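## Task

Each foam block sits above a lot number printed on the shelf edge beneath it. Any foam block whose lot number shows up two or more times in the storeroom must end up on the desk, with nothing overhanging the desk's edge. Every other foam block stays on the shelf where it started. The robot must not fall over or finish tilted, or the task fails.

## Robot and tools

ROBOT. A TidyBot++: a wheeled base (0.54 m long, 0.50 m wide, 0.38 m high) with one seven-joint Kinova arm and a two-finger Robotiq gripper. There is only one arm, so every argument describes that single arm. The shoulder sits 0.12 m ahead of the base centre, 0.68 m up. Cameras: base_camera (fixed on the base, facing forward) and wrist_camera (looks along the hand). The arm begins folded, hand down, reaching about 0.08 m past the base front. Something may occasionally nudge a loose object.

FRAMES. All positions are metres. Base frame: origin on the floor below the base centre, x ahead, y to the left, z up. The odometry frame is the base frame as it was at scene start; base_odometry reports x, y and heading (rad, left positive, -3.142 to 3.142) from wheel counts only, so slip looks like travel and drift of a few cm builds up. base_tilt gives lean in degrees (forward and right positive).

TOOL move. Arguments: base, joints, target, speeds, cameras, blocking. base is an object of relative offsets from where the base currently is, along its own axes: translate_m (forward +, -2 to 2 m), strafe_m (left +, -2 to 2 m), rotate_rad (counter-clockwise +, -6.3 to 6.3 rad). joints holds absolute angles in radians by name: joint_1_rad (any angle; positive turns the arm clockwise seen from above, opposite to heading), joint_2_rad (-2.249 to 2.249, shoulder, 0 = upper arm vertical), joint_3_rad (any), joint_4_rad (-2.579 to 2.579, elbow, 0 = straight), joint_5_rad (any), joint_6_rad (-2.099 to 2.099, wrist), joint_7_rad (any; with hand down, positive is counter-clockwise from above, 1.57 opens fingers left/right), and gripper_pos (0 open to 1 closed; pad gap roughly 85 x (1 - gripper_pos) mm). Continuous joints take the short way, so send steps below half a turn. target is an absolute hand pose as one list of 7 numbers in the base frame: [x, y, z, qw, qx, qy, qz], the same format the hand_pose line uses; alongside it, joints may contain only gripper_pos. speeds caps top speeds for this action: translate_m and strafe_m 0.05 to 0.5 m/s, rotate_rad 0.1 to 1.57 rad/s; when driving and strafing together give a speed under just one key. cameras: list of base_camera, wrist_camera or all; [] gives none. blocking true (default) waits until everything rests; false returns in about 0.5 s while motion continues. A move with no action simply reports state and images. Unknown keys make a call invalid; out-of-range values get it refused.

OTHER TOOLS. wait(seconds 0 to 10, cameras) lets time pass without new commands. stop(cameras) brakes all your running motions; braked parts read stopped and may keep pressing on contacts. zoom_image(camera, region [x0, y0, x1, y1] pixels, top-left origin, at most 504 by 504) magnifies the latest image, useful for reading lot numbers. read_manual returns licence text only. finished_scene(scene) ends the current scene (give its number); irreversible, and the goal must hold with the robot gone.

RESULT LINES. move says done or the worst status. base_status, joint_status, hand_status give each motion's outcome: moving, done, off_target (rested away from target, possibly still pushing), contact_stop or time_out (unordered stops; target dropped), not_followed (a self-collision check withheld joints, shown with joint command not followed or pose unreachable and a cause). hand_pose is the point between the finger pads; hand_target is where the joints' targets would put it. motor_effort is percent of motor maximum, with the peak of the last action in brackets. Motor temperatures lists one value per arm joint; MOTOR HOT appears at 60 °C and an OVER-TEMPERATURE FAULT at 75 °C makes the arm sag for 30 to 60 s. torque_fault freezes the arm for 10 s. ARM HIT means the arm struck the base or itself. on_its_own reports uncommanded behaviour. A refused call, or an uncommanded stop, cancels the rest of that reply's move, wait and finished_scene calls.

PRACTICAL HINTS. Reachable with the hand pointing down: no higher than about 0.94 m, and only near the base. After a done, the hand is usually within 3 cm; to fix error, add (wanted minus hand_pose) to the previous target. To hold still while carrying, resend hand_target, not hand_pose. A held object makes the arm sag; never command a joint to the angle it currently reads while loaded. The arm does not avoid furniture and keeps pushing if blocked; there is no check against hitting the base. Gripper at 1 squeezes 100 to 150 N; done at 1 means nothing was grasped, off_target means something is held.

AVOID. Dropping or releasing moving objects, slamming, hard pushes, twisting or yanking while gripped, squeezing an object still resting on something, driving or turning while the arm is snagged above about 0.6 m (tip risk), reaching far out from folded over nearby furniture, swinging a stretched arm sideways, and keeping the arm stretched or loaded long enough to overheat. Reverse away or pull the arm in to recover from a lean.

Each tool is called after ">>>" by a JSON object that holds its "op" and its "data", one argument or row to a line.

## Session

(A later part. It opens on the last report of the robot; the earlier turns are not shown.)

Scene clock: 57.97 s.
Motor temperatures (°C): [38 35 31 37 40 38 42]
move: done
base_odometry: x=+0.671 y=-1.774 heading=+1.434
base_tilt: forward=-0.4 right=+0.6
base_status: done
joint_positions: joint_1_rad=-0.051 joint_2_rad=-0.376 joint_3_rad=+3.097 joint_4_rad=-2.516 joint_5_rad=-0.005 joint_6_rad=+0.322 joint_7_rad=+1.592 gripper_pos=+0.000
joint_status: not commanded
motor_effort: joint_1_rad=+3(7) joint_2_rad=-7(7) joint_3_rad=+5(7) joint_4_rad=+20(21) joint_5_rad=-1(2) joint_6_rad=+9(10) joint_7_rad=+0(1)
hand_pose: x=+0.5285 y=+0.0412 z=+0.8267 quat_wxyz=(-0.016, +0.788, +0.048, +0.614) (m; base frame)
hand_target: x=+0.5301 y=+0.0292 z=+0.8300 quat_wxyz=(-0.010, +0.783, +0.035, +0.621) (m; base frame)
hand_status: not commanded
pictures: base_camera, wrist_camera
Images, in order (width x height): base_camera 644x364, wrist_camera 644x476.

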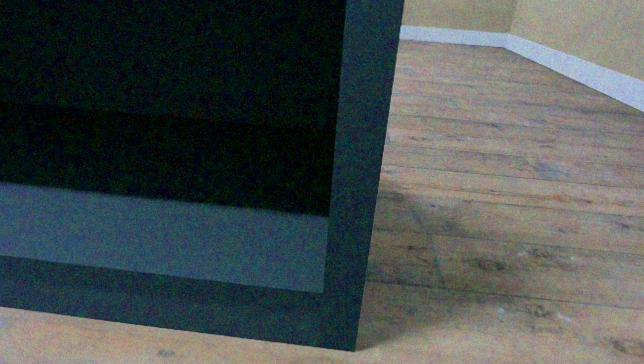

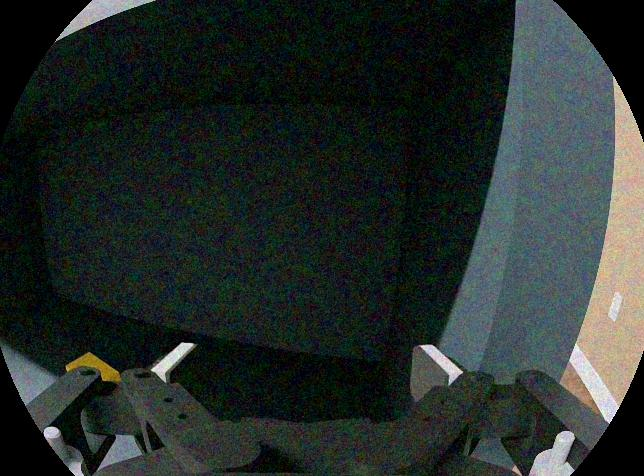

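>>> {"op": "move", "data": {
  "base": {"rotate_rad":0.9},
  "cameras": []
}}

>>> {"op": "move", "data": {
  "base": {"rotate_rad":0.54},
  "joints": {"joint_6_rad":0.1}
}}

>>> {"op": "move", "data": {
  "joints": {"joint_1_rad":0.8}
}}

Scene clock: 60.13 s.
Motor temperatures (°C): [38 35 31 37 40 38 42]
move: done
base_odometry: x=+0.671 y=-1.774 heading=+2.333
base_tilt: forward=-0.3 right=+0.6
base_status: done
joint_positions: joint_1_rad=-0.040 joint_2_rad=-0.376 joint_3_rad=+3.113 joint_4_rad=-2.516 joint_5_rad=-0.005 joint_6_rad=+0.322 joint_7_rad=+1.592 gripper_pos=+0.000
joint_status: not commanded
motor_effort: joint_1_rad=+0(2) joint_2_rad=-6(7) joint_3_rad=+1(3) joint_4_rad=+20(21) joint_5_rad=+1(1) joint_6_rad=+8(9) joint_7_rad=+0(1)
hand_pose: x=+0.5296 y=+0.0298 z=+0.8269 quat_wxyz=(-0.011, +0.788, +0.036, +0.614) (m; base frame)
hand_target: x=+0.5301 y=+0.0292 z=+0.8300 quat_wxyz=(-0.010, +0.783, +0.035, +0.621) (m; base frame)
hand_status: not commanded
pictures: none
No camera images: "cameras" was empty.

Scene clock: 61.60 s.
Motor temperatures (°C): [38 35 31 37 40 38 42]
move: done
base_odometry: x=+0.671 y=-1.774 heading=+2.872
base_tilt: forward=-0.3 right=+0.6
base_status: done
joint_positions: joint_1_rad=-0.040 joint_2_rad=-0.376 joint_3_rad=+3.113 joint_4_rad=-2.520 joint_5_rad=-0.005 joint_6_rad=+0.114 joint_7_rad=+1.592 gripper_pos=+0.000
joint_status: all done
motor_effort: joint_1_rad=+0(2) joint_2_rad=-5(7) joint_3_rad=+1(2) joint_4_rad=+19(22) joint_5_rad=+1(1) joint_6_rad=+8(9) joint_7_rad=+0(1)
hand_pose: x=+0.5064 y=+0.0279 z=+0.7644 quat_wxyz=(-0.009, +0.849, +0.038, +0.527) (m; base frame)
hand_target: x=+0.5031 y=+0.0271 z=+0.7572 quat_wxyz=(-0.008, +0.854, +0.038, +0.519) (m; base frame)
hand_status: not commanded
pictures: base_camera, wrist_camera
Images, in order (width x height): base_camera 644x364, wrist_camera 644x476.

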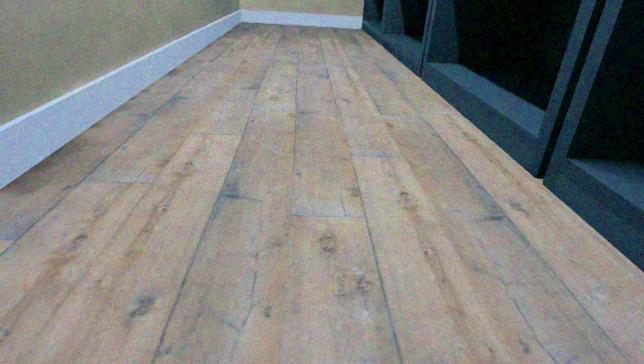

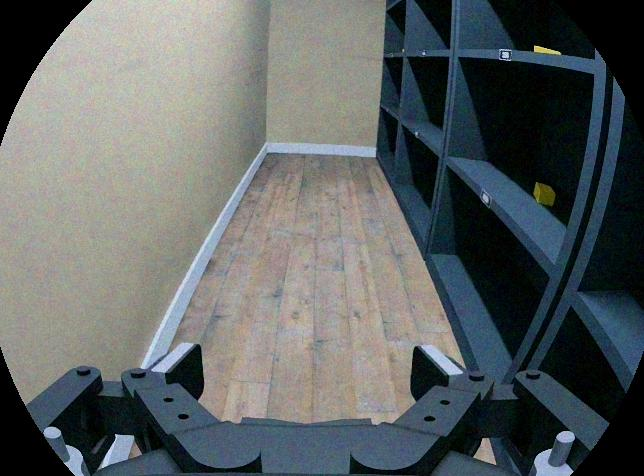

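Scene clock: 63.70 s.
Motor temperatures (°C): [38 35 31 37 40 38 42]
move: done
base_odometry: x=+0.671 y=-1.774 heading=+2.872
base_tilt: forward=-0.4 right=+0.6
base_status: not commanded
joint_positions: joint_1_rad=+0.781 joint_2_rad=-0.376 joint_3_rad=+3.113 joint_4_rad=-2.520 joint_5_rad=-0.005 joint_6_rad=+0.114 joint_7_rad=+1.592 gripper_pos=+0.000
joint_status: all done
motor_effort: joint_1_rad=-1(2) joint_2_rad=-5(6) joint_3_rad=+1(1) joint_4_rad=+19(20) joint_5_rad=+0(1) joint_6_rad=+8(9) joint_7_rad=+0(1)
hand_pose: x=+0.4034 y=-0.2646 z=+0.7644 quat_wxyz=(+0.203, +0.793, -0.304, +0.487) (m; base frame)
hand_target: x=+0.3960 y=-0.2675 z=+0.7572 quat_wxyz=(+0.204, +0.795, -0.313, +0.477) (m; base frame)
hand_status: not commanded
pictures: base_camera, wrist_camera
Images, in order (width x height): base_camera 644x364, wrist_camera 644x476.

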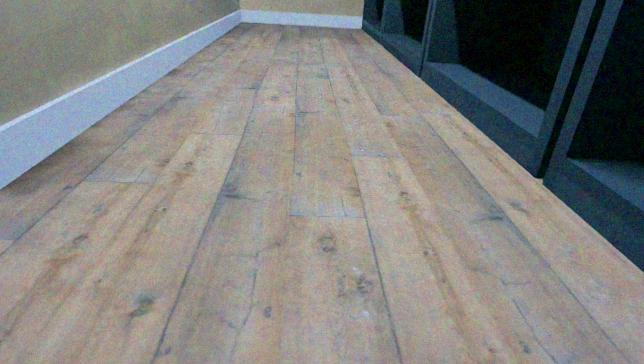

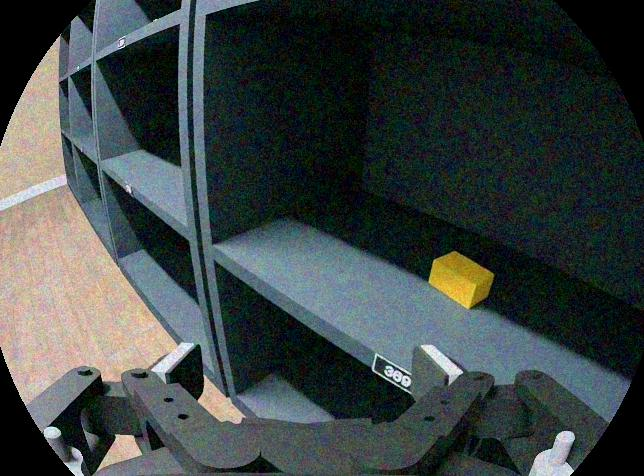

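>>> {"op": "zoom_image", "data": {
  "camera": "wrist_camera",
  "region": [340, 330, 440, 400]
}}

>>> {"op": "move", "data": {
  "base": {"translate_m":0.8},
  "joints": {"joint_6_rad":0.3}
}}

>>> {"op": "zoom_image", "data": {
  "camera": "wrist_camera",
  "region": [320, 100, 640, 420]
}}

>>> {"op": "move", "data": {
  "base": {"translate_m":0.8}
}}

>>> {"op": "zoom_image", "data": {
  "camera": "wrist_camera",
  "region": [320, 100, 640, 420]
}}

Scaled by 5.040.

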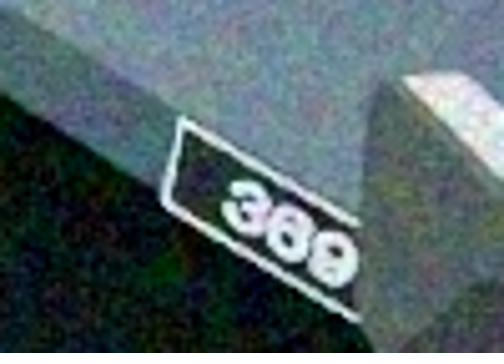

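Scene clock: 67.33 s.
Motor temperatures (°C): [38 35 31 37 40 38 42]
move: done
base_odometry: x=-0.100 y=-1.561 heading=+2.873
base_tilt: forward=-0.3 right=+0.6
base_status: done
joint_positions: joint_1_rad=+0.783 joint_2_rad=-0.376 joint_3_rad=+3.113 joint_4_rad=-2.517 joint_5_rad=-0.005 joint_6_rad=+0.281 joint_7_rad=+1.592 gripper_pos=+0.000
joint_status: all done
motor_effort: joint_1_rad=+0(1) joint_2_rad=-6(7) joint_3_rad=+1(1) joint_4_rad=+20(22) joint_5_rad=+1(1) joint_6_rad=+8(10) joint_7_rad=-1(1)
hand_pose: x=+0.4176 y=-0.2783 z=+0.8145 quat_wxyz=(+0.230, +0.749, -0.287, +0.552) (m; base frame)
hand_target: x=+0.4128 y=-0.2834 z=+0.8150 quat_wxyz=(+0.236, +0.743, -0.292, +0.553) (m; base frame)
hand_status: not commanded
pictures: base_camera, wrist_camera
Images, in order (width x height): base_camera 644x364, wrist_camera 644x476.

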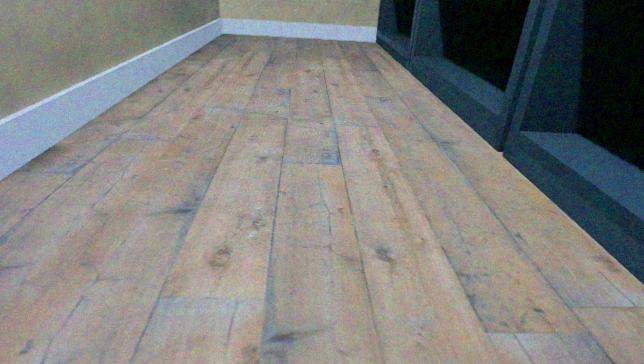

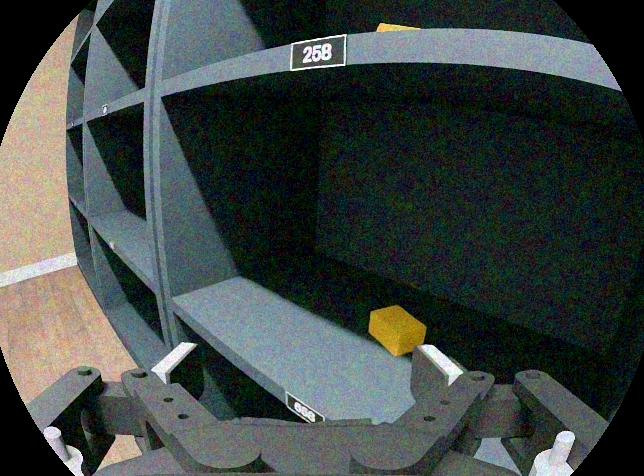

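Scaled by 1.575.

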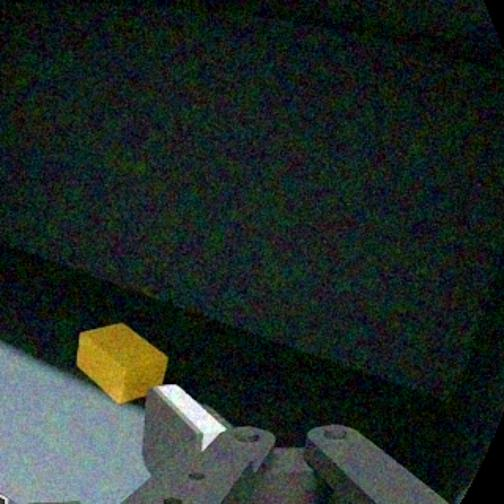

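Scene clock: 70.23 s.
Motor temperatures (°C): [38 35 31 37 40 38 42]
move: done
base_odometry: x=-0.872 y=-1.349 heading=+2.875
base_tilt: forward=-0.3 right=+0.6
base_status: done
joint_positions: joint_1_rad=+0.783 joint_2_rad=-0.376 joint_3_rad=+3.113 joint_4_rad=-2.517 joint_5_rad=-0.005 joint_6_rad=+0.281 joint_7_rad=+1.592 gripper_pos=+0.000
joint_status: not commanded
motor_effort: joint_1_rad=+0(1) joint_2_rad=-5(7) joint_3_rad=+1(1) joint_4_rad=+19(21) joint_5_rad=+1(1) joint_6_rad=+9(9) joint_7_rad=+0(1)
hand_pose: x=+0.4175 y=-0.2784 z=+0.8145 quat_wxyz=(+0.230, +0.749, -0.287, +0.552) (m; base frame)
hand_target: x=+0.4128 y=-0.2834 z=+0.8150 quat_wxyz=(+0.236, +0.743, -0.292, +0.553) (m; base frame)
hand_status: not commanded
pictures: base_camera, wrist_camera
Images, in order (width x height): base_camera 644x364, wrist_camera 644x476.

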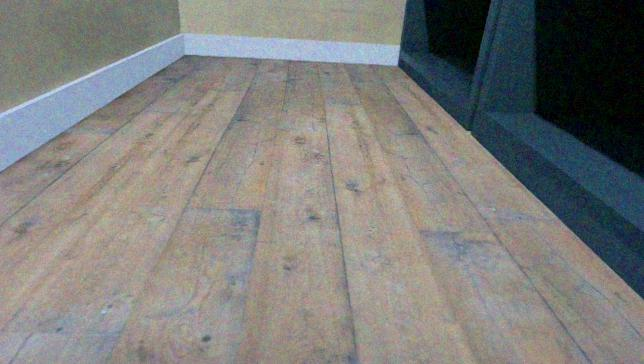

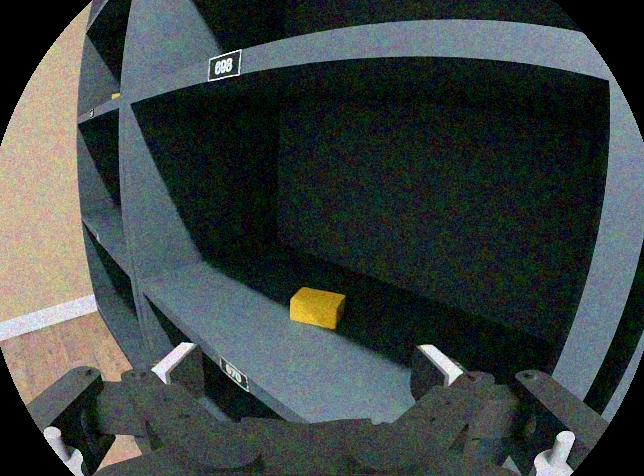

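Scaled by 1.575.

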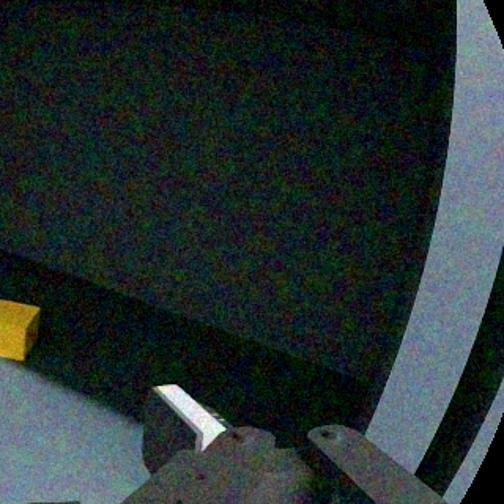

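>>> {"op": "zoom_image", "data": {
  "camera": "wrist_camera",
  "region": [200, 40, 260, 90]
}}

>>> {"op": "zoom_image", "data": {
  "camera": "wrist_camera",
  "region": [205, 345, 265, 395]
}}

>>> {"op": "move", "data": {
  "base": {"translate_m":0.75}
}}

>>> {"op": "zoom_image", "data": {
  "camera": "wrist_camera",
  "region": [50, 40, 350, 420]
}}

>>> {"op": "move", "data": {
  "base": {"translate_m":-1.7},
  "joints": {"joint_6_rad":-0.1}
}}

>>> {"op": "zoom_image", "data": {
  "camera": "wrist_camera",
  "region": [150, 100, 450, 420]
}}

Scaled by 8.400.

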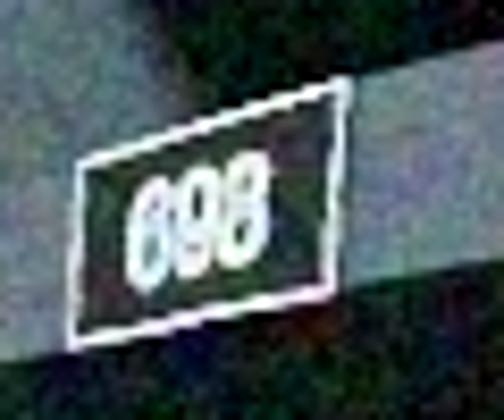

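Scaled by 8.400.

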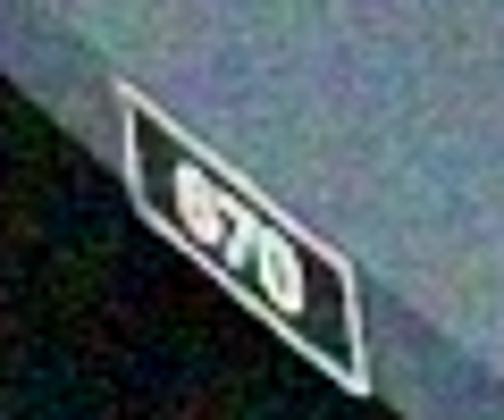

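Scene clock: 73.30 s.
Motor temperatures (°C): [38 35 31 37 40 38 42]
move: done
base_odometry: x=-1.595 y=-1.151 heading=+2.876
base_tilt: forward=-0.3 right=+0.6
base_status: done
joint_positions: joint_1_rad=+0.783 joint_2_rad=-0.376 joint_3_rad=+3.113 joint_4_rad=-2.517 joint_5_rad=-0.005 joint_6_rad=+0.281 joint_7_rad=+1.592 gripper_pos=+0.000
joint_status: not commanded
motor_effort: joint_1_rad=+0(1) joint_2_rad=-5(7) joint_3_rad=+1(2) joint_4_rad=+20(21) joint_5_rad=+1(1) joint_6_rad=+9(9) joint_7_rad=+0(1)
hand_pose: x=+0.4175 y=-0.2785 z=+0.8145 quat_wxyz=(+0.230, +0.748, -0.287, +0.552) (m; base frame)
hand_target: x=+0.4128 y=-0.2834 z=+0.8150 quat_wxyz=(+0.236, +0.743, -0.292, +0.553) (m; base frame)
hand_status: not commanded
pictures: base_camera, wrist_camera
Images, in order (width x height): base_camera 644x364, wrist_camera 644x476.

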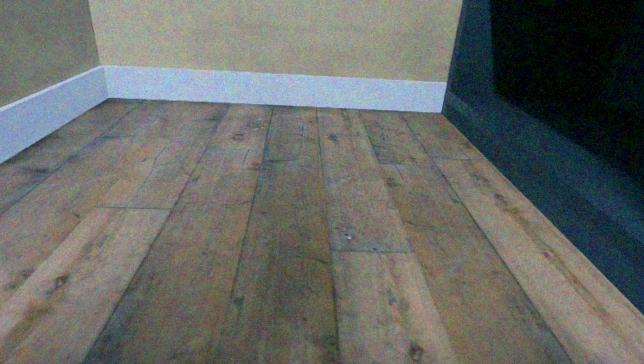

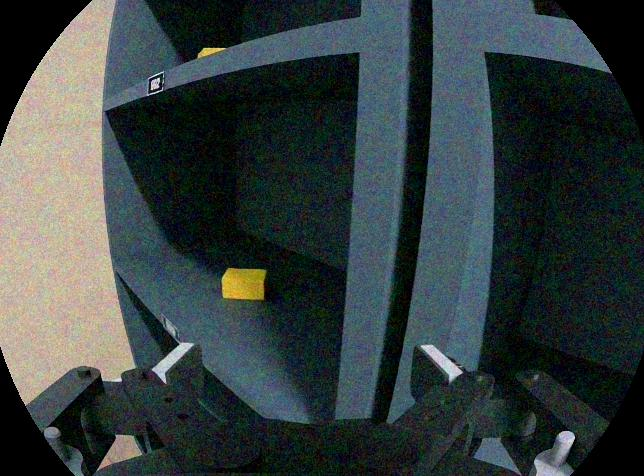

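Scaled by 1.326.

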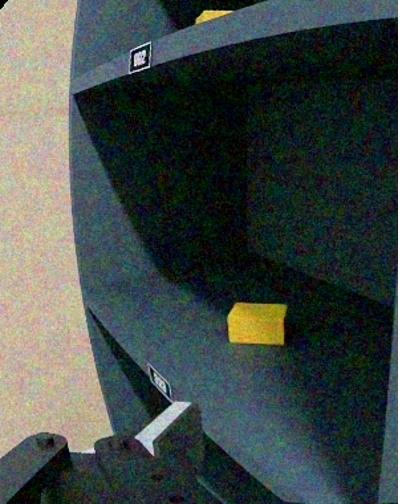

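Scene clock: 78.10 s.
Motor temperatures (°C): [38 35 31 37 40 38 42]
move: done
base_odometry: x=+0.045 y=-1.598 heading=+2.877
base_tilt: forward=-0.4 right=+0.6
base_status: done
joint_positions: joint_1_rad=+0.785 joint_2_rad=-0.376 joint_3_rad=+3.113 joint_4_rad=-2.518 joint_5_rad=-0.005 joint_6_rad=-0.067 joint_7_rad=+1.592 gripper_pos=+0.000
joint_status: all done
motor_effort: joint_1_rad=+0(1) joint_2_rad=-4(7) joint_3_rad=+1(2) joint_4_rad=+19(21) joint_5_rad=+1(1) joint_6_rad=+7(9) joint_7_rad=+0(1)
hand_pose: x=+0.3816 y=-0.2461 z=+0.7179 quat_wxyz=(+0.174, +0.833, -0.321, +0.415) (m; base frame)
hand_target: x=+0.3714 y=-0.2439 z=+0.7053 quat_wxyz=(+0.170, +0.840, -0.331, +0.396) (m; base frame)
hand_status: not commanded
pictures: base_camera, wrist_camera
Images, in order (width x height): base_camera 644x364, wrist_camera 644x476.

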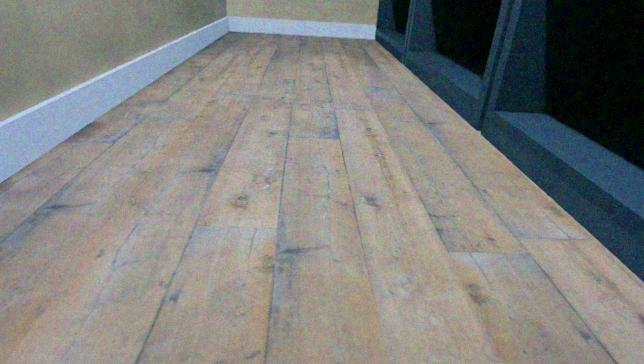

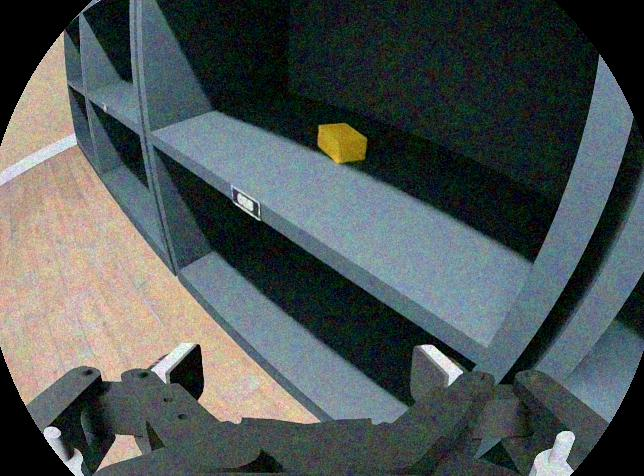

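Scaled by 1.575.

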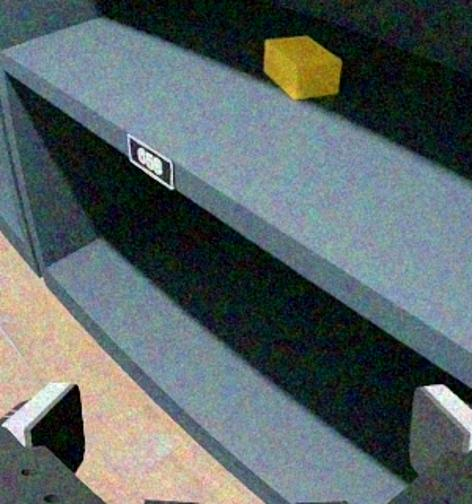

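>>> {"op": "zoom_image", "data": {
  "camera": "wrist_camera",
  "region": [220, 175, 280, 225]
}}

>>> {"op": "move", "data": {
  "base": {"translate_m":0.15},
  "joints": {"joint_1_rad":1.2}
}}

>>> {"op": "zoom_image", "data": {
  "camera": "wrist_camera",
  "region": [170, 150, 400, 350]
}}

>>> {"op": "move", "data": {
  "base": {"translate_m":0.77},
  "joints": {"joint_6_rad":0.3,"joint_1_rad":0.9}
}}

>>> {"op": "move", "data": {
  "base": {"translate_m":0.77}
}}

Scaled by 8.400.

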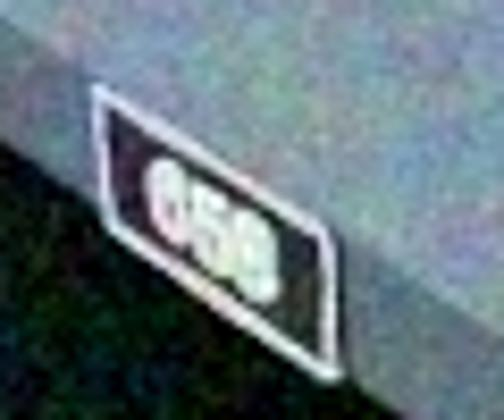

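Scene clock: 79.93 s.
Motor temperatures (°C): [38 35 31 37 40 38 42]
move: done
base_odometry: x=-0.100 y=-1.558 heading=+2.878
base_tilt: forward=-0.3 right=+0.6
base_status: done
joint_positions: joint_1_rad=+1.182 joint_2_rad=-0.376 joint_3_rad=+3.113 joint_4_rad=-2.518 joint_5_rad=-0.005 joint_6_rad=-0.067 joint_7_rad=+1.592 gripper_pos=+0.000
joint_status: all done
motor_effort: joint_1_rad=+0(2) joint_2_rad=-4(7) joint_3_rad=+1(2) joint_4_rad=+18(20) joint_5_rad=+1(1) joint_6_rad=+6(8) joint_7_rad=+0(1)
hand_pose: x=+0.2660 y=-0.3285 z=+0.7178 quat_wxyz=(+0.252, +0.754, -0.479, +0.372) (m; base frame)
hand_target: x=+0.2565 y=-0.3229 z=+0.7053 quat_wxyz=(+0.245, +0.757, -0.491, +0.354) (m; base frame)
hand_status: not commanded
pictures: base_camera, wrist_camera
Images, in order (width x height): base_camera 644x364, wrist_camera 644x476.

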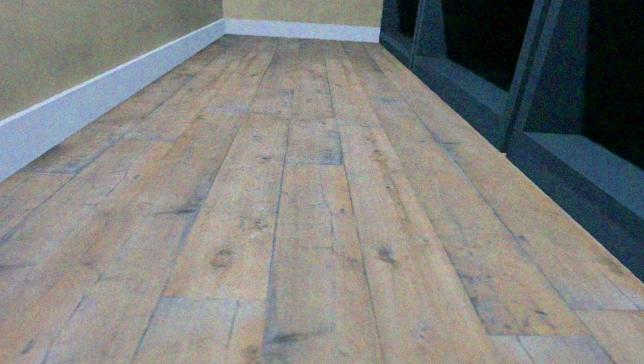

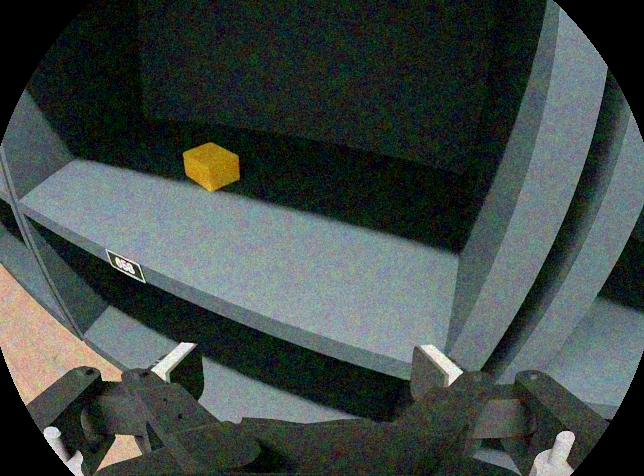

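Scaled by 2.191.

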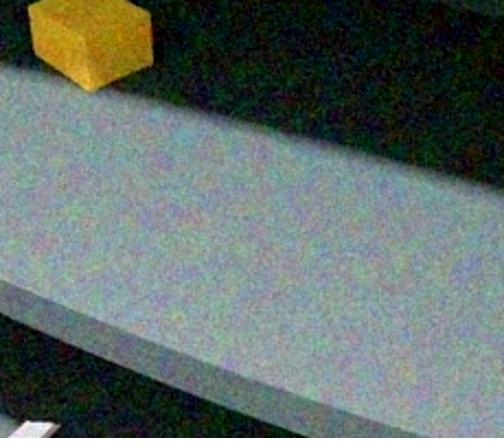

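Scene clock: 82.80 s.
Motor temperatures (°C): [38 35 31 37 40 38 42]
move: done
base_odometry: x=-0.843 y=-1.358 heading=+2.879
base_tilt: forward=-0.4 right=+0.6
base_status: done
joint_positions: joint_1_rad=+0.918 joint_2_rad=-0.376 joint_3_rad=+3.113 joint_4_rad=-2.518 joint_5_rad=-0.005 joint_6_rad=+0.245 joint_7_rad=+1.592 gripper_pos=+0.000
joint_status: all done
motor_effort: joint_1_rad=+0(2) joint_2_rad=-6(8) joint_3_rad=+1(2) joint_4_rad=+20(20) joint_5_rad=+1(1) joint_6_rad=+8(9) joint_7_rad=+0(1)
hand_pose: x=+0.3751 y=-0.3134 z=+0.8034 quat_wxyz=(+0.260, +0.737, -0.342, +0.522) (m; base frame)
hand_target: x=+0.3830 y=-0.3113 z=+0.8150 quat_wxyz=(+0.263, +0.728, -0.329, +0.541) (m; base frame)
hand_status: not commanded
pictures: base_camera, wrist_camera
Images, in order (width x height): base_camera 644x364, wrist_camera 644x476.

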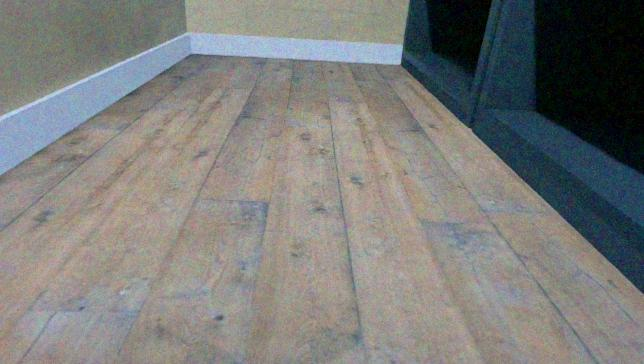

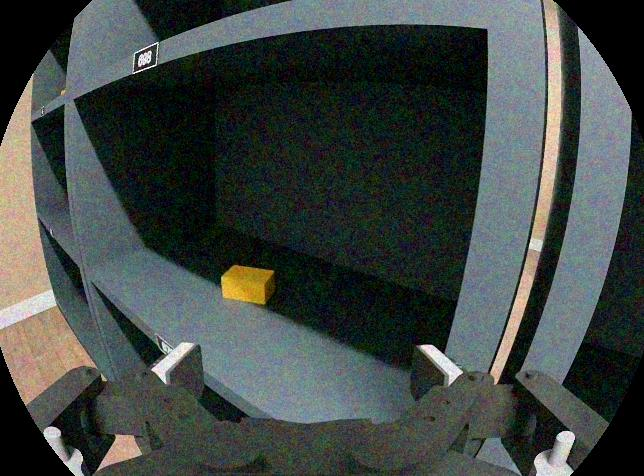

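Scene clock: 85.67 s.
Motor temperatures (°C): [38 35 30 37 40 38 42]
move: done
base_odometry: x=-1.587 y=-1.158 heading=+2.881
base_tilt: forward=-0.3 right=+0.6
base_status: done
joint_positions: joint_1_rad=+0.918 joint_2_rad=-0.376 joint_3_rad=+3.113 joint_4_rad=-2.518 joint_5_rad=-0.005 joint_6_rad=+0.246 joint_7_rad=+1.592 gripper_pos=+0.000
joint_status: not commanded
motor_effort: joint_1_rad=-1(1) joint_2_rad=-6(7) joint_3_rad=+1(1) joint_4_rad=+19(20) joint_5_rad=+1(1) joint_6_rad=+8(9) joint_7_rad=+0(1)
hand_pose: x=+0.3753 y=-0.3134 z=+0.8037 quat_wxyz=(+0.260, +0.737, -0.341, +0.522) (m; base frame)
hand_target: x=+0.3830 y=-0.3113 z=+0.8150 quat_wxyz=(+0.263, +0.728, -0.329, +0.541) (m; base frame)
hand_status: not commanded
pictures: base_camera, wrist_camera
Images, in order (width x height): base_camera 644x364, wrist_camera 644x476.

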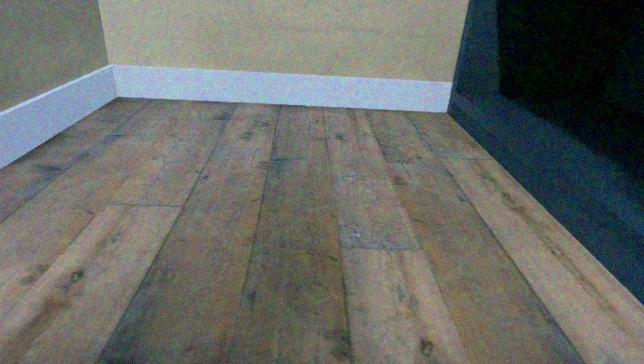

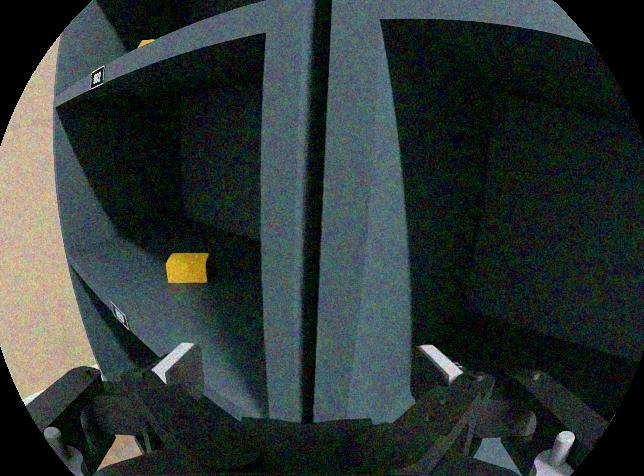

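>>> {"op": "move", "data": {
  "base": {"translate_m":0.4}
}}

>>> {"op": "zoom_image", "data": {
  "camera": "wrist_camera",
  "region": [60, 20, 160, 120]
}}

>>> {"op": "zoom_image", "data": {
  "camera": "wrist_camera",
  "region": [60, 280, 160, 380]
}}

Scene clock: 87.97 s.
Motor temperatures (°C): [38 35 30 37 40 38 42]
move: done
base_odometry: x=-1.973 y=-1.055 heading=+2.882
base_tilt: forward=-0.3 right=+0.6
base_status: done
joint_positions: joint_1_rad=+0.917 joint_2_rad=-0.376 joint_3_rad=+3.113 joint_4_rad=-2.518 joint_5_rad=-0.005 joint_6_rad=+0.247 joint_7_rad=+1.592 gripper_pos=+0.000
joint_status: not commanded
motor_effort: joint_1_rad=+0(1) joint_2_rad=-6(7) joint_3_rad=+1(2) joint_4_rad=+20(21) joint_5_rad=+1(1) joint_6_rad=+8(9) joint_7_rad=+0(1)
hand_pose: x=+0.3757 y=-0.3132 z=+0.8039 quat_wxyz=(+0.260, +0.737, -0.341, +0.523) (m; base frame)
hand_target: x=+0.3830 y=-0.3113 z=+0.8150 quat_wxyz=(+0.263, +0.728, -0.329, +0.541) (m; base frame)
hand_status: not commanded
pictures: base_camera, wrist_camera
Images, in order (width x height): base_camera 644x364, wrist_camera 644x476.

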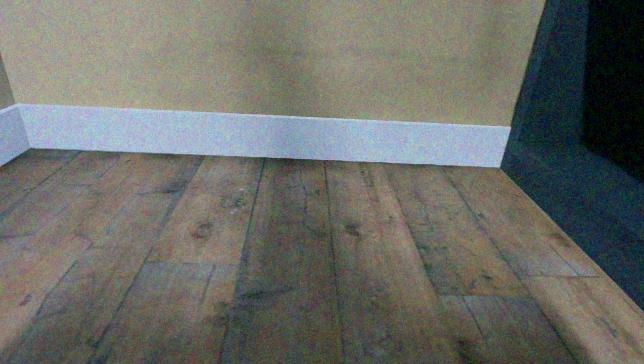

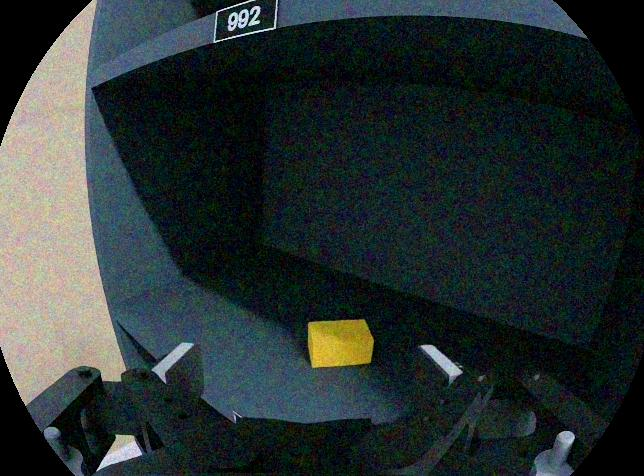

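Scaled by 5.040.

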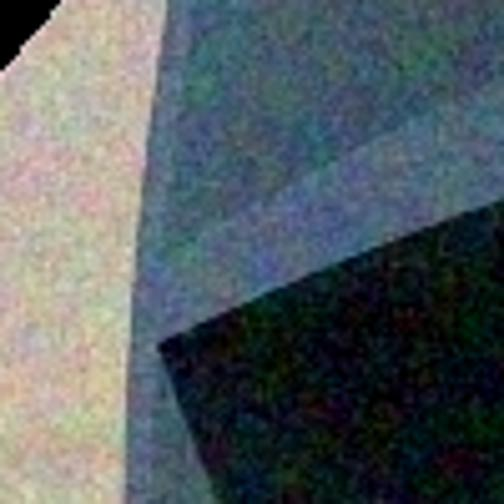

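Scaled by 5.040.

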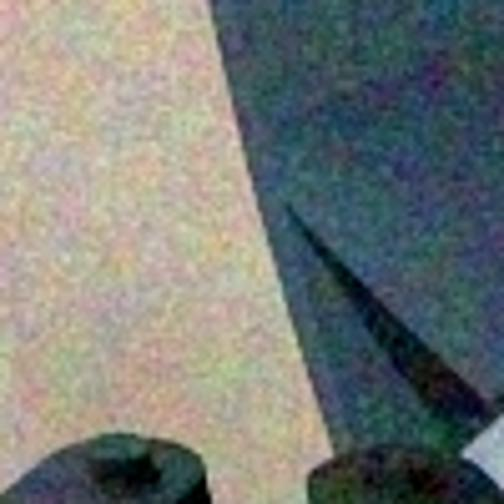

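>>> {"op": "move", "data": {
  "joints": {"joint_6_rad":-0.15}
}}

>>> {"op": "zoom_image", "data": {
  "camera": "wrist_camera",
  "region": [170, 180, 330, 320]
}}

>>> {"op": "move", "data": {
  "base": {"translate_m":-1.0},
  "joints": {"joint_6_rad":0.6,"joint_1_rad":0.9}
}}

>>> {"op": "move", "data": {
  "base": {"translate_m":0.2},
  "joints": {"joint_1_rad":1.3}
}}

Scene clock: 89.07 s.
Motor temperatures (°C): [38 35 30 37 40 38 42]
move: done
base_odometry: x=-1.973 y=-1.055 heading=+2.882
base_tilt: forward=-0.3 right=+0.6
base_status: not commanded
joint_positions: joint_1_rad=+0.917 joint_2_rad=-0.376 joint_3_rad=+3.113 joint_4_rad=-2.518 joint_5_rad=-0.005 joint_6_rad=-0.120 joint_7_rad=+1.592 gripper_pos=+0.000
joint_status: all done
motor_effort: joint_1_rad=+0(1) joint_2_rad=-5(6) joint_3_rad=+1(1) joint_4_rad=+18(21) joint_5_rad=+1(1) joint_6_rad=+6(9) joint_7_rad=+0(1)
hand_pose: x=+0.3404 y=-0.2705 z=+0.7045 quat_wxyz=(+0.190, +0.821, -0.381, +0.381) (m; base frame)
hand_target: x=+0.3393 y=-0.2602 z=+0.6934 quat_wxyz=(+0.180, +0.831, -0.377, +0.366) (m; base frame)
hand_status: not commanded
pictures: base_camera, wrist_camera
Images, in order (width x height): base_camera 644x364, wrist_camera 644x476.

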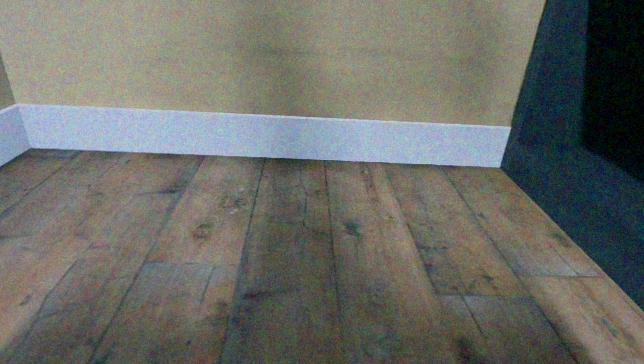

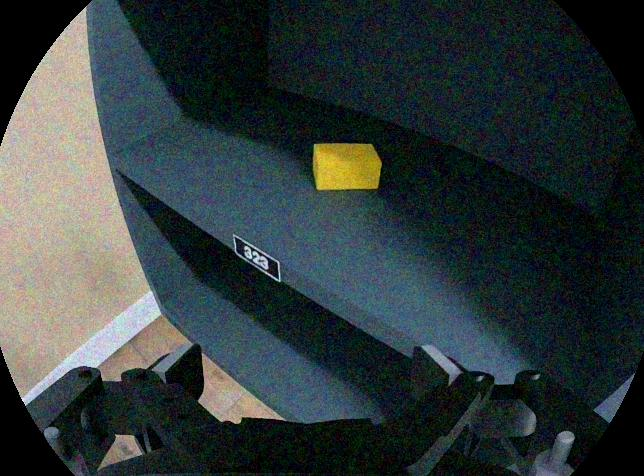

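Scaled by 3.150.

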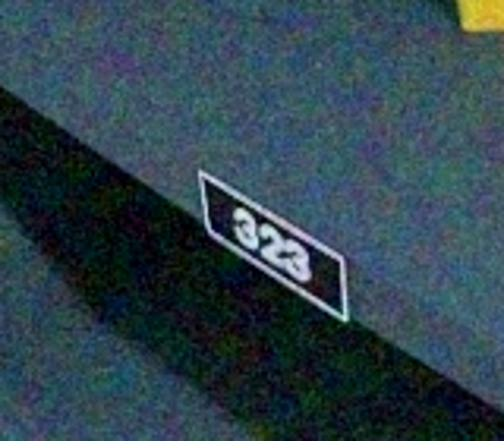

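Scene clock: 92.50 s.
Motor temperatures (°C): [38 35 30 37 40 38 42]
move: done
base_odometry: x=-1.007 y=-1.312 heading=+2.883
base_tilt: forward=-0.4 right=+0.6
base_status: done
joint_positions: joint_1_rad=+0.914 joint_2_rad=-0.376 joint_3_rad=+3.113 joint_4_rad=-2.517 joint_5_rad=-0.005 joint_6_rad=+0.550 joint_7_rad=+1.592 gripper_pos=+0.000
joint_status: all done
motor_effort: joint_1_rad=+0(2) joint_2_rad=-5(8) joint_3_rad=+1(2) joint_4_rad=+20(21) joint_5_rad=+1(1) joint_6_rad=+8(9) joint_7_rad=+0(1)
hand_pose: x=+0.3871 y=-0.3248 z=+0.8969 quat_wxyz=(+0.310, +0.649, -0.299, +0.627) (m; base frame)
hand_target: x=+0.3912 y=-0.3202 z=+0.9072 quat_wxyz=(+0.312, +0.638, -0.288, +0.642) (m; base frame)
hand_status: not commanded
pictures: base_camera, wrist_camera
Images, in order (width x height): base_camera 644x364, wrist_camera 644x476.

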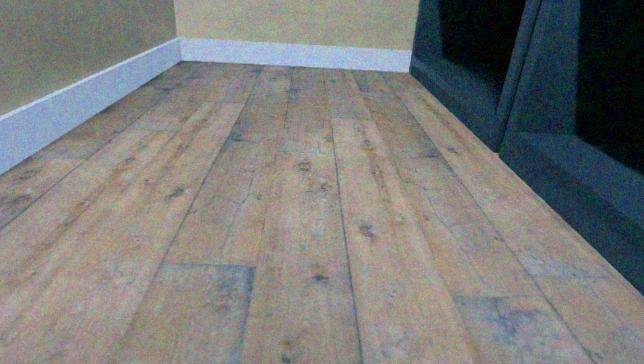

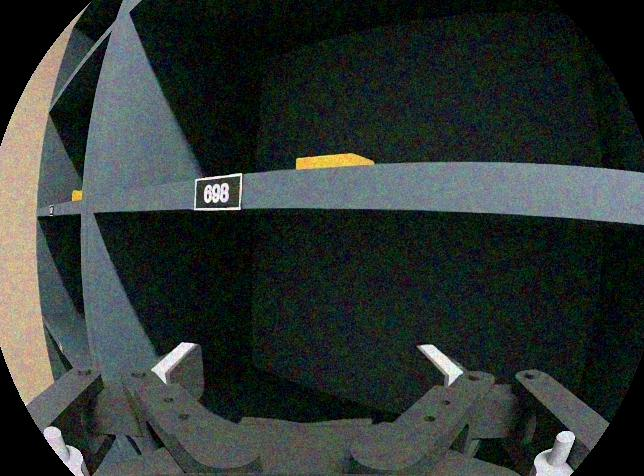

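Scene clock: 94.17 s.
Motor temperatures (°C): [38 35 30 37 40 38 42]
move: done
base_odometry: x=-1.200 y=-1.261 heading=+2.884
base_tilt: forward=-0.3 right=+0.6
base_status: done
joint_positions: joint_1_rad=+1.281 joint_2_rad=-0.375 joint_3_rad=+3.113 joint_4_rad=-2.517 joint_5_rad=-0.005 joint_6_rad=+0.551 joint_7_rad=+1.592 gripper_pos=+0.000
joint_status: all done
motor_effort: joint_1_rad=+0(2) joint_2_rad=-6(8) joint_3_rad=+0(2) joint_4_rad=+20(21) joint_5_rad=+1(1) joint_6_rad=+8(10) joint_7_rad=+0(1)
hand_pose: x=+0.2526 y=-0.3995 z=+0.8969 quat_wxyz=(+0.419, +0.583, -0.412, +0.560) (m; base frame)
hand_target: x=+0.2451 y=-0.4009 z=+0.9072 quat_wxyz=(+0.433, +0.568, -0.409, +0.568) (m; base frame)
hand_status: not commanded
pictures: base_camera, wrist_camera
Images, in order (width x height): base_camera 644x364, wrist_camera 644x476.

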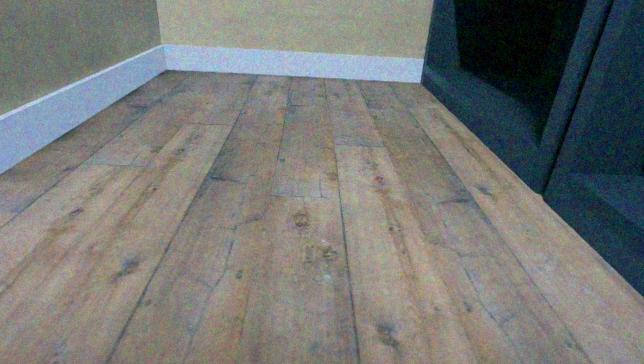

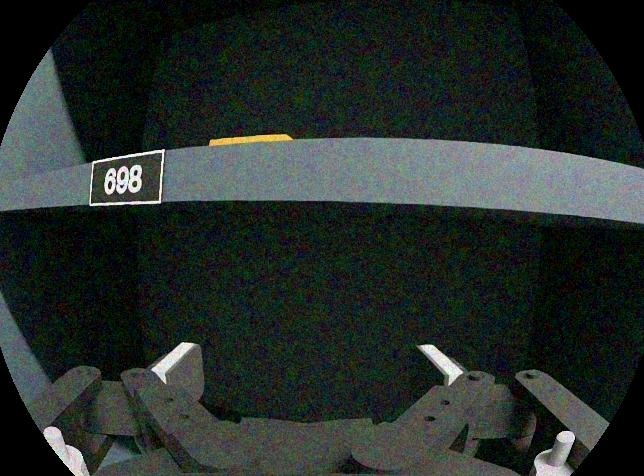

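>>> {"op": "move", "data": {
  "base": {"strafe_m":0.15},
  "cameras": []
}}

>>> {"op": "move", "data": {
  "joints": {"joint_1_rad":1.57,"joint_2_rad":-0.29,"joint_3_rad":3.14,"joint_4_rad":-1.085,"joint_5_rad":0,"joint_6_rad":-1.1,"joint_7_rad":1.57}
}}

Scene clock: 96.47 s.
Motor temperatures (°C): [38 35 30 37 40 38 42]
move: done
base_odometry: x=-1.239 y=-1.406 heading=+2.884
base_tilt: forward=-0.4 right=+0.6
base_status: done
joint_positions: joint_1_rad=+1.282 joint_2_rad=-0.378 joint_3_rad=+3.113 joint_4_rad=-2.517 joint_5_rad=-0.005 joint_6_rad=+0.551 joint_7_rad=+1.592 gripper_pos=+0.000
joint_status: not commanded
motor_effort: joint_1_rad=-1(1) joint_2_rad=-6(9) joint_3_rad=+1(2) joint_4_rad=+20(21) joint_5_rad=+1(1) joint_6_rad=+9(10) joint_7_rad=+0(1)
hand_pose: x=+0.2522 y=-0.3990 z=+0.8982 quat_wxyz=(+0.420, +0.582, -0.412, +0.561) (m; base frame)
hand_target: x=+0.2451 y=-0.4009 z=+0.9072 quat_wxyz=(+0.433, +0.568, -0.409, +0.568) (m; base frame)
hand_status: not commanded
pictures: none
No camera images: "cameras" was empty.

Scene clock: 99.57 s.
Motor temperatures (°C): [38 35 30 37 40 38 42]
move: done
base_odometry: x=-1.239 y=-1.406 heading=+2.884
base_tilt: forward=-0.4 right=+0.6
base_status: not commanded
joint_positions: joint_1_rad=+1.550 joint_2_rad=-0.310 joint_3_rad=+3.124 joint_4_rad=-1.100 joint_5_rad=-0.005 joint_6_rad=-1.050 joint_7_rad=+1.592 gripper_pos=+0.000
joint_status: all done
motor_effort: joint_1_rad=+0(2) joint_2_rad=-6(10) joint_3_rad=+0(2) joint_4_rad=+17(24) joint_5_rad=+1(2) joint_6_rad=+8(10) joint_7_rad=+0(1)
hand_pose: x=+0.1395 y=-0.3944 z=+1.2209 quat_wxyz=(+0.425, +0.580, -0.544, +0.432) (m; base frame)
hand_target: x=+0.1215 y=-0.3991 z=+1.2060 quat_wxyz=(+0.412, +0.575, -0.574, +0.413) (m; base frame)
hand_status: not commanded
pictures: base_camera, wrist_camera
Images, in order (width x height): base_camera 644x364, wrist_camera 644x476.

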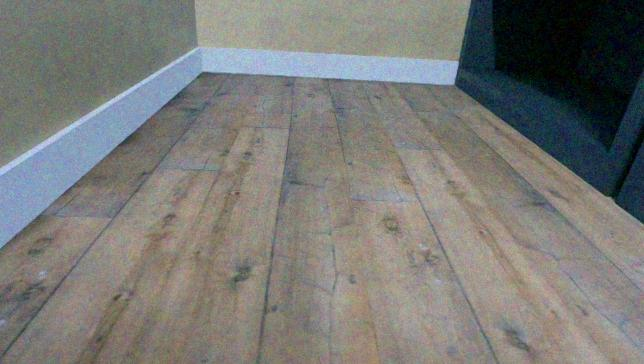

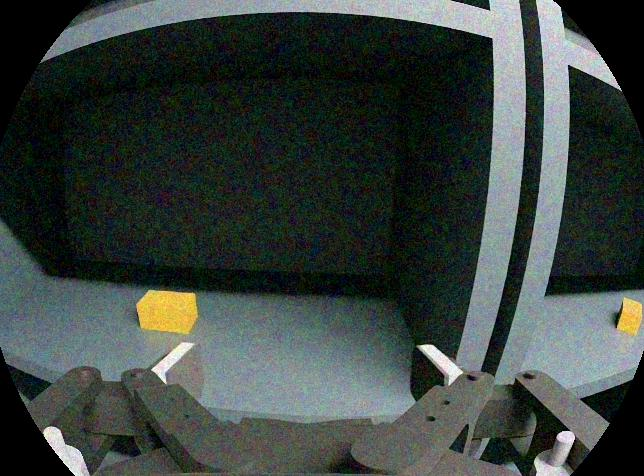

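>>> {"op": "move", "data": {
  "base": {"translate_m":0.24},
  "cameras": []
}}

>>> {"op": "move", "data": {
  "joints": {"joint_1_rad":1.57,"joint_2_rad":-0.14,"joint_3_rad":3.14,"joint_4_rad":-0.82,"joint_5_rad":0,"joint_6_rad":-1.46,"joint_7_rad":1.57}
}}

>>> {"op": "move", "data": {
  "base": {"strafe_m":-0.15}
}}

Scene clock: 102.33 s.
Motor temperatures (°C): [38 35 30 37 40 38 42]
move: done
base_odometry: x=-1.471 y=-1.345 heading=+2.885
base_tilt: forward=-0.3 right=+0.6
base_status: done
joint_positions: joint_1_rad=+1.553 joint_2_rad=-0.308 joint_3_rad=+3.131 joint_4_rad=-1.100 joint_5_rad=-0.005 joint_6_rad=-1.052 joint_7_rad=+1.592 gripper_pos=+0.000
joint_status: not commanded
motor_effort: joint_1_rad=-1(1) joint_2_rad=-6(7) joint_3_rad=+1(3) joint_4_rad=+17(18) joint_5_rad=+1(2) joint_6_rad=+8(9) joint_7_rad=+0(1)
hand_pose: x=+0.1345 y=-0.3956 z=+1.2194 quat_wxyz=(+0.425, +0.578, -0.549, +0.429) (m; base frame)
hand_target: x=+0.1215 y=-0.3991 z=+1.2060 quat_wxyz=(+0.412, +0.575, -0.574, +0.413) (m; base frame)
hand_status: not commanded
pictures: none
No camera images: "cameras" was empty.

Scene clock: 104.00 s.
Motor temperatures (°C): [38 35 30 37 40 38 42]
move: done
base_odometry: x=-1.471 y=-1.345 heading=+2.885
base_tilt: forward=-0.3 right=+0.6
base_status: not commanded
joint_positions: joint_1_rad=+1.553 joint_2_rad=-0.156 joint_3_rad=+3.131 joint_4_rad=-0.838 joint_5_rad=-0.005 joint_6_rad=-1.409 joint_7_rad=+1.592 gripper_pos=+0.000
joint_status: all done
motor_effort: joint_1_rad=-1(1) joint_2_rad=-9(12) joint_3_rad=+0(1) joint_4_rad=+16(18) joint_5_rad=+1(2) joint_6_rad=+8(9) joint_7_rad=+0(1)
hand_pose: x=+0.1341 y=-0.4024 z=+1.1869 quat_wxyz=(+0.352, +0.628, -0.596, +0.357) (m; base frame)
hand_target: x=+0.1214 y=-0.4012 z=+1.1751 quat_wxyz=(+0.339, +0.621, -0.620, +0.340) (m; base frame)
hand_status: not commanded
pictures: base_camera, wrist_camera
Images, in order (width x height): base_camera 644x364, wrist_camera 644x476.

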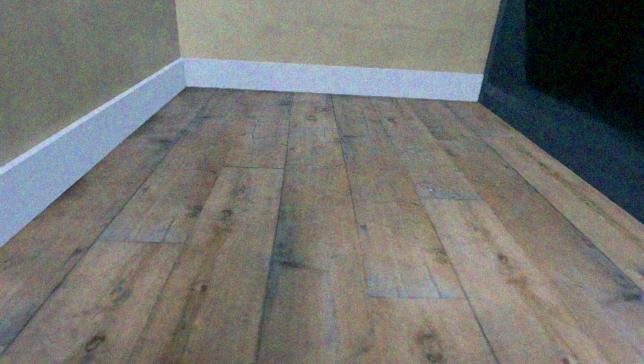

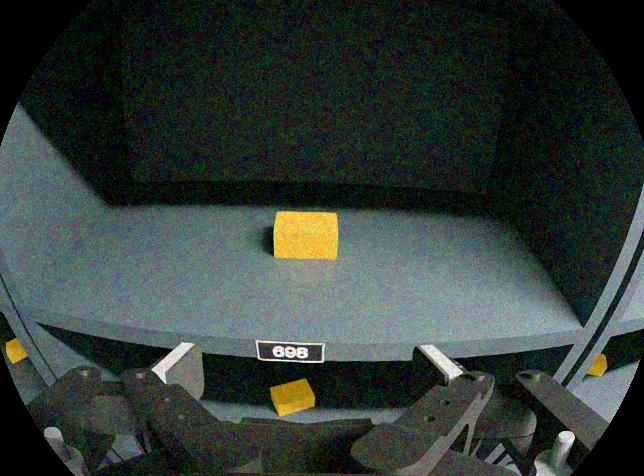

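Scene clock: 105.47 s.
Motor temperatures (°C): [38 35 30 37 40 38 42]
move: done
base_odometry: x=-1.433 y=-1.200 heading=+2.885
base_tilt: forward=-0.4 right=+0.6
base_status: done
joint_positions: joint_1_rad=+1.553 joint_2_rad=-0.138 joint_3_rad=+3.131 joint_4_rad=-0.834 joint_5_rad=-0.005 joint_6_rad=-1.413 joint_7_rad=+1.592 gripper_pos=+0.000
joint_status: not commanded
motor_effort: joint_1_rad=+0(1) joint_2_rad=-11(15) joint_3_rad=+0(1) joint_4_rad=+16(17) joint_5_rad=+1(1) joint_6_rad=+8(8) joint_7_rad=+0(1)
hand_pose: x=+0.1341 y=-0.4103 z=+1.1804 quat_wxyz=(+0.347, +0.631, -0.599, +0.352) (m; base frame)
hand_target: x=+0.1214 y=-0.4012 z=+1.1751 quat_wxyz=(+0.339, +0.621, -0.620, +0.340) (m; base frame)
hand_status: not commanded
pictures: base_camera, wrist_camera
Images, in order (width x height): base_camera 644x364, wrist_camera 644x476.

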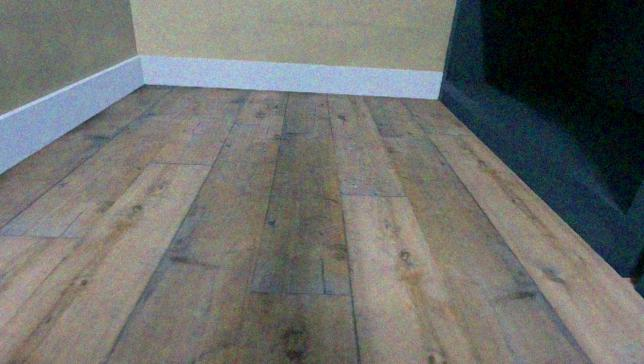

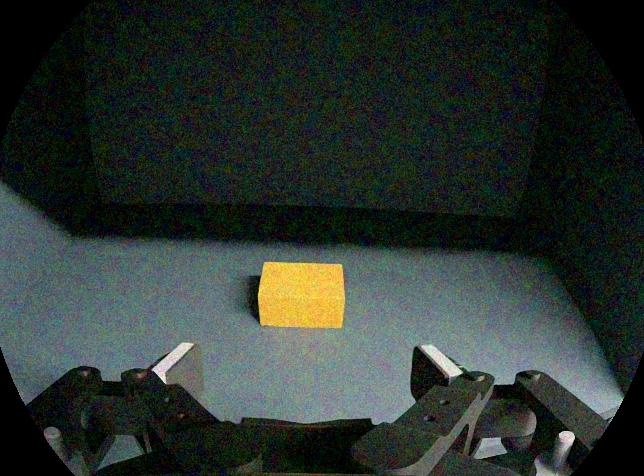

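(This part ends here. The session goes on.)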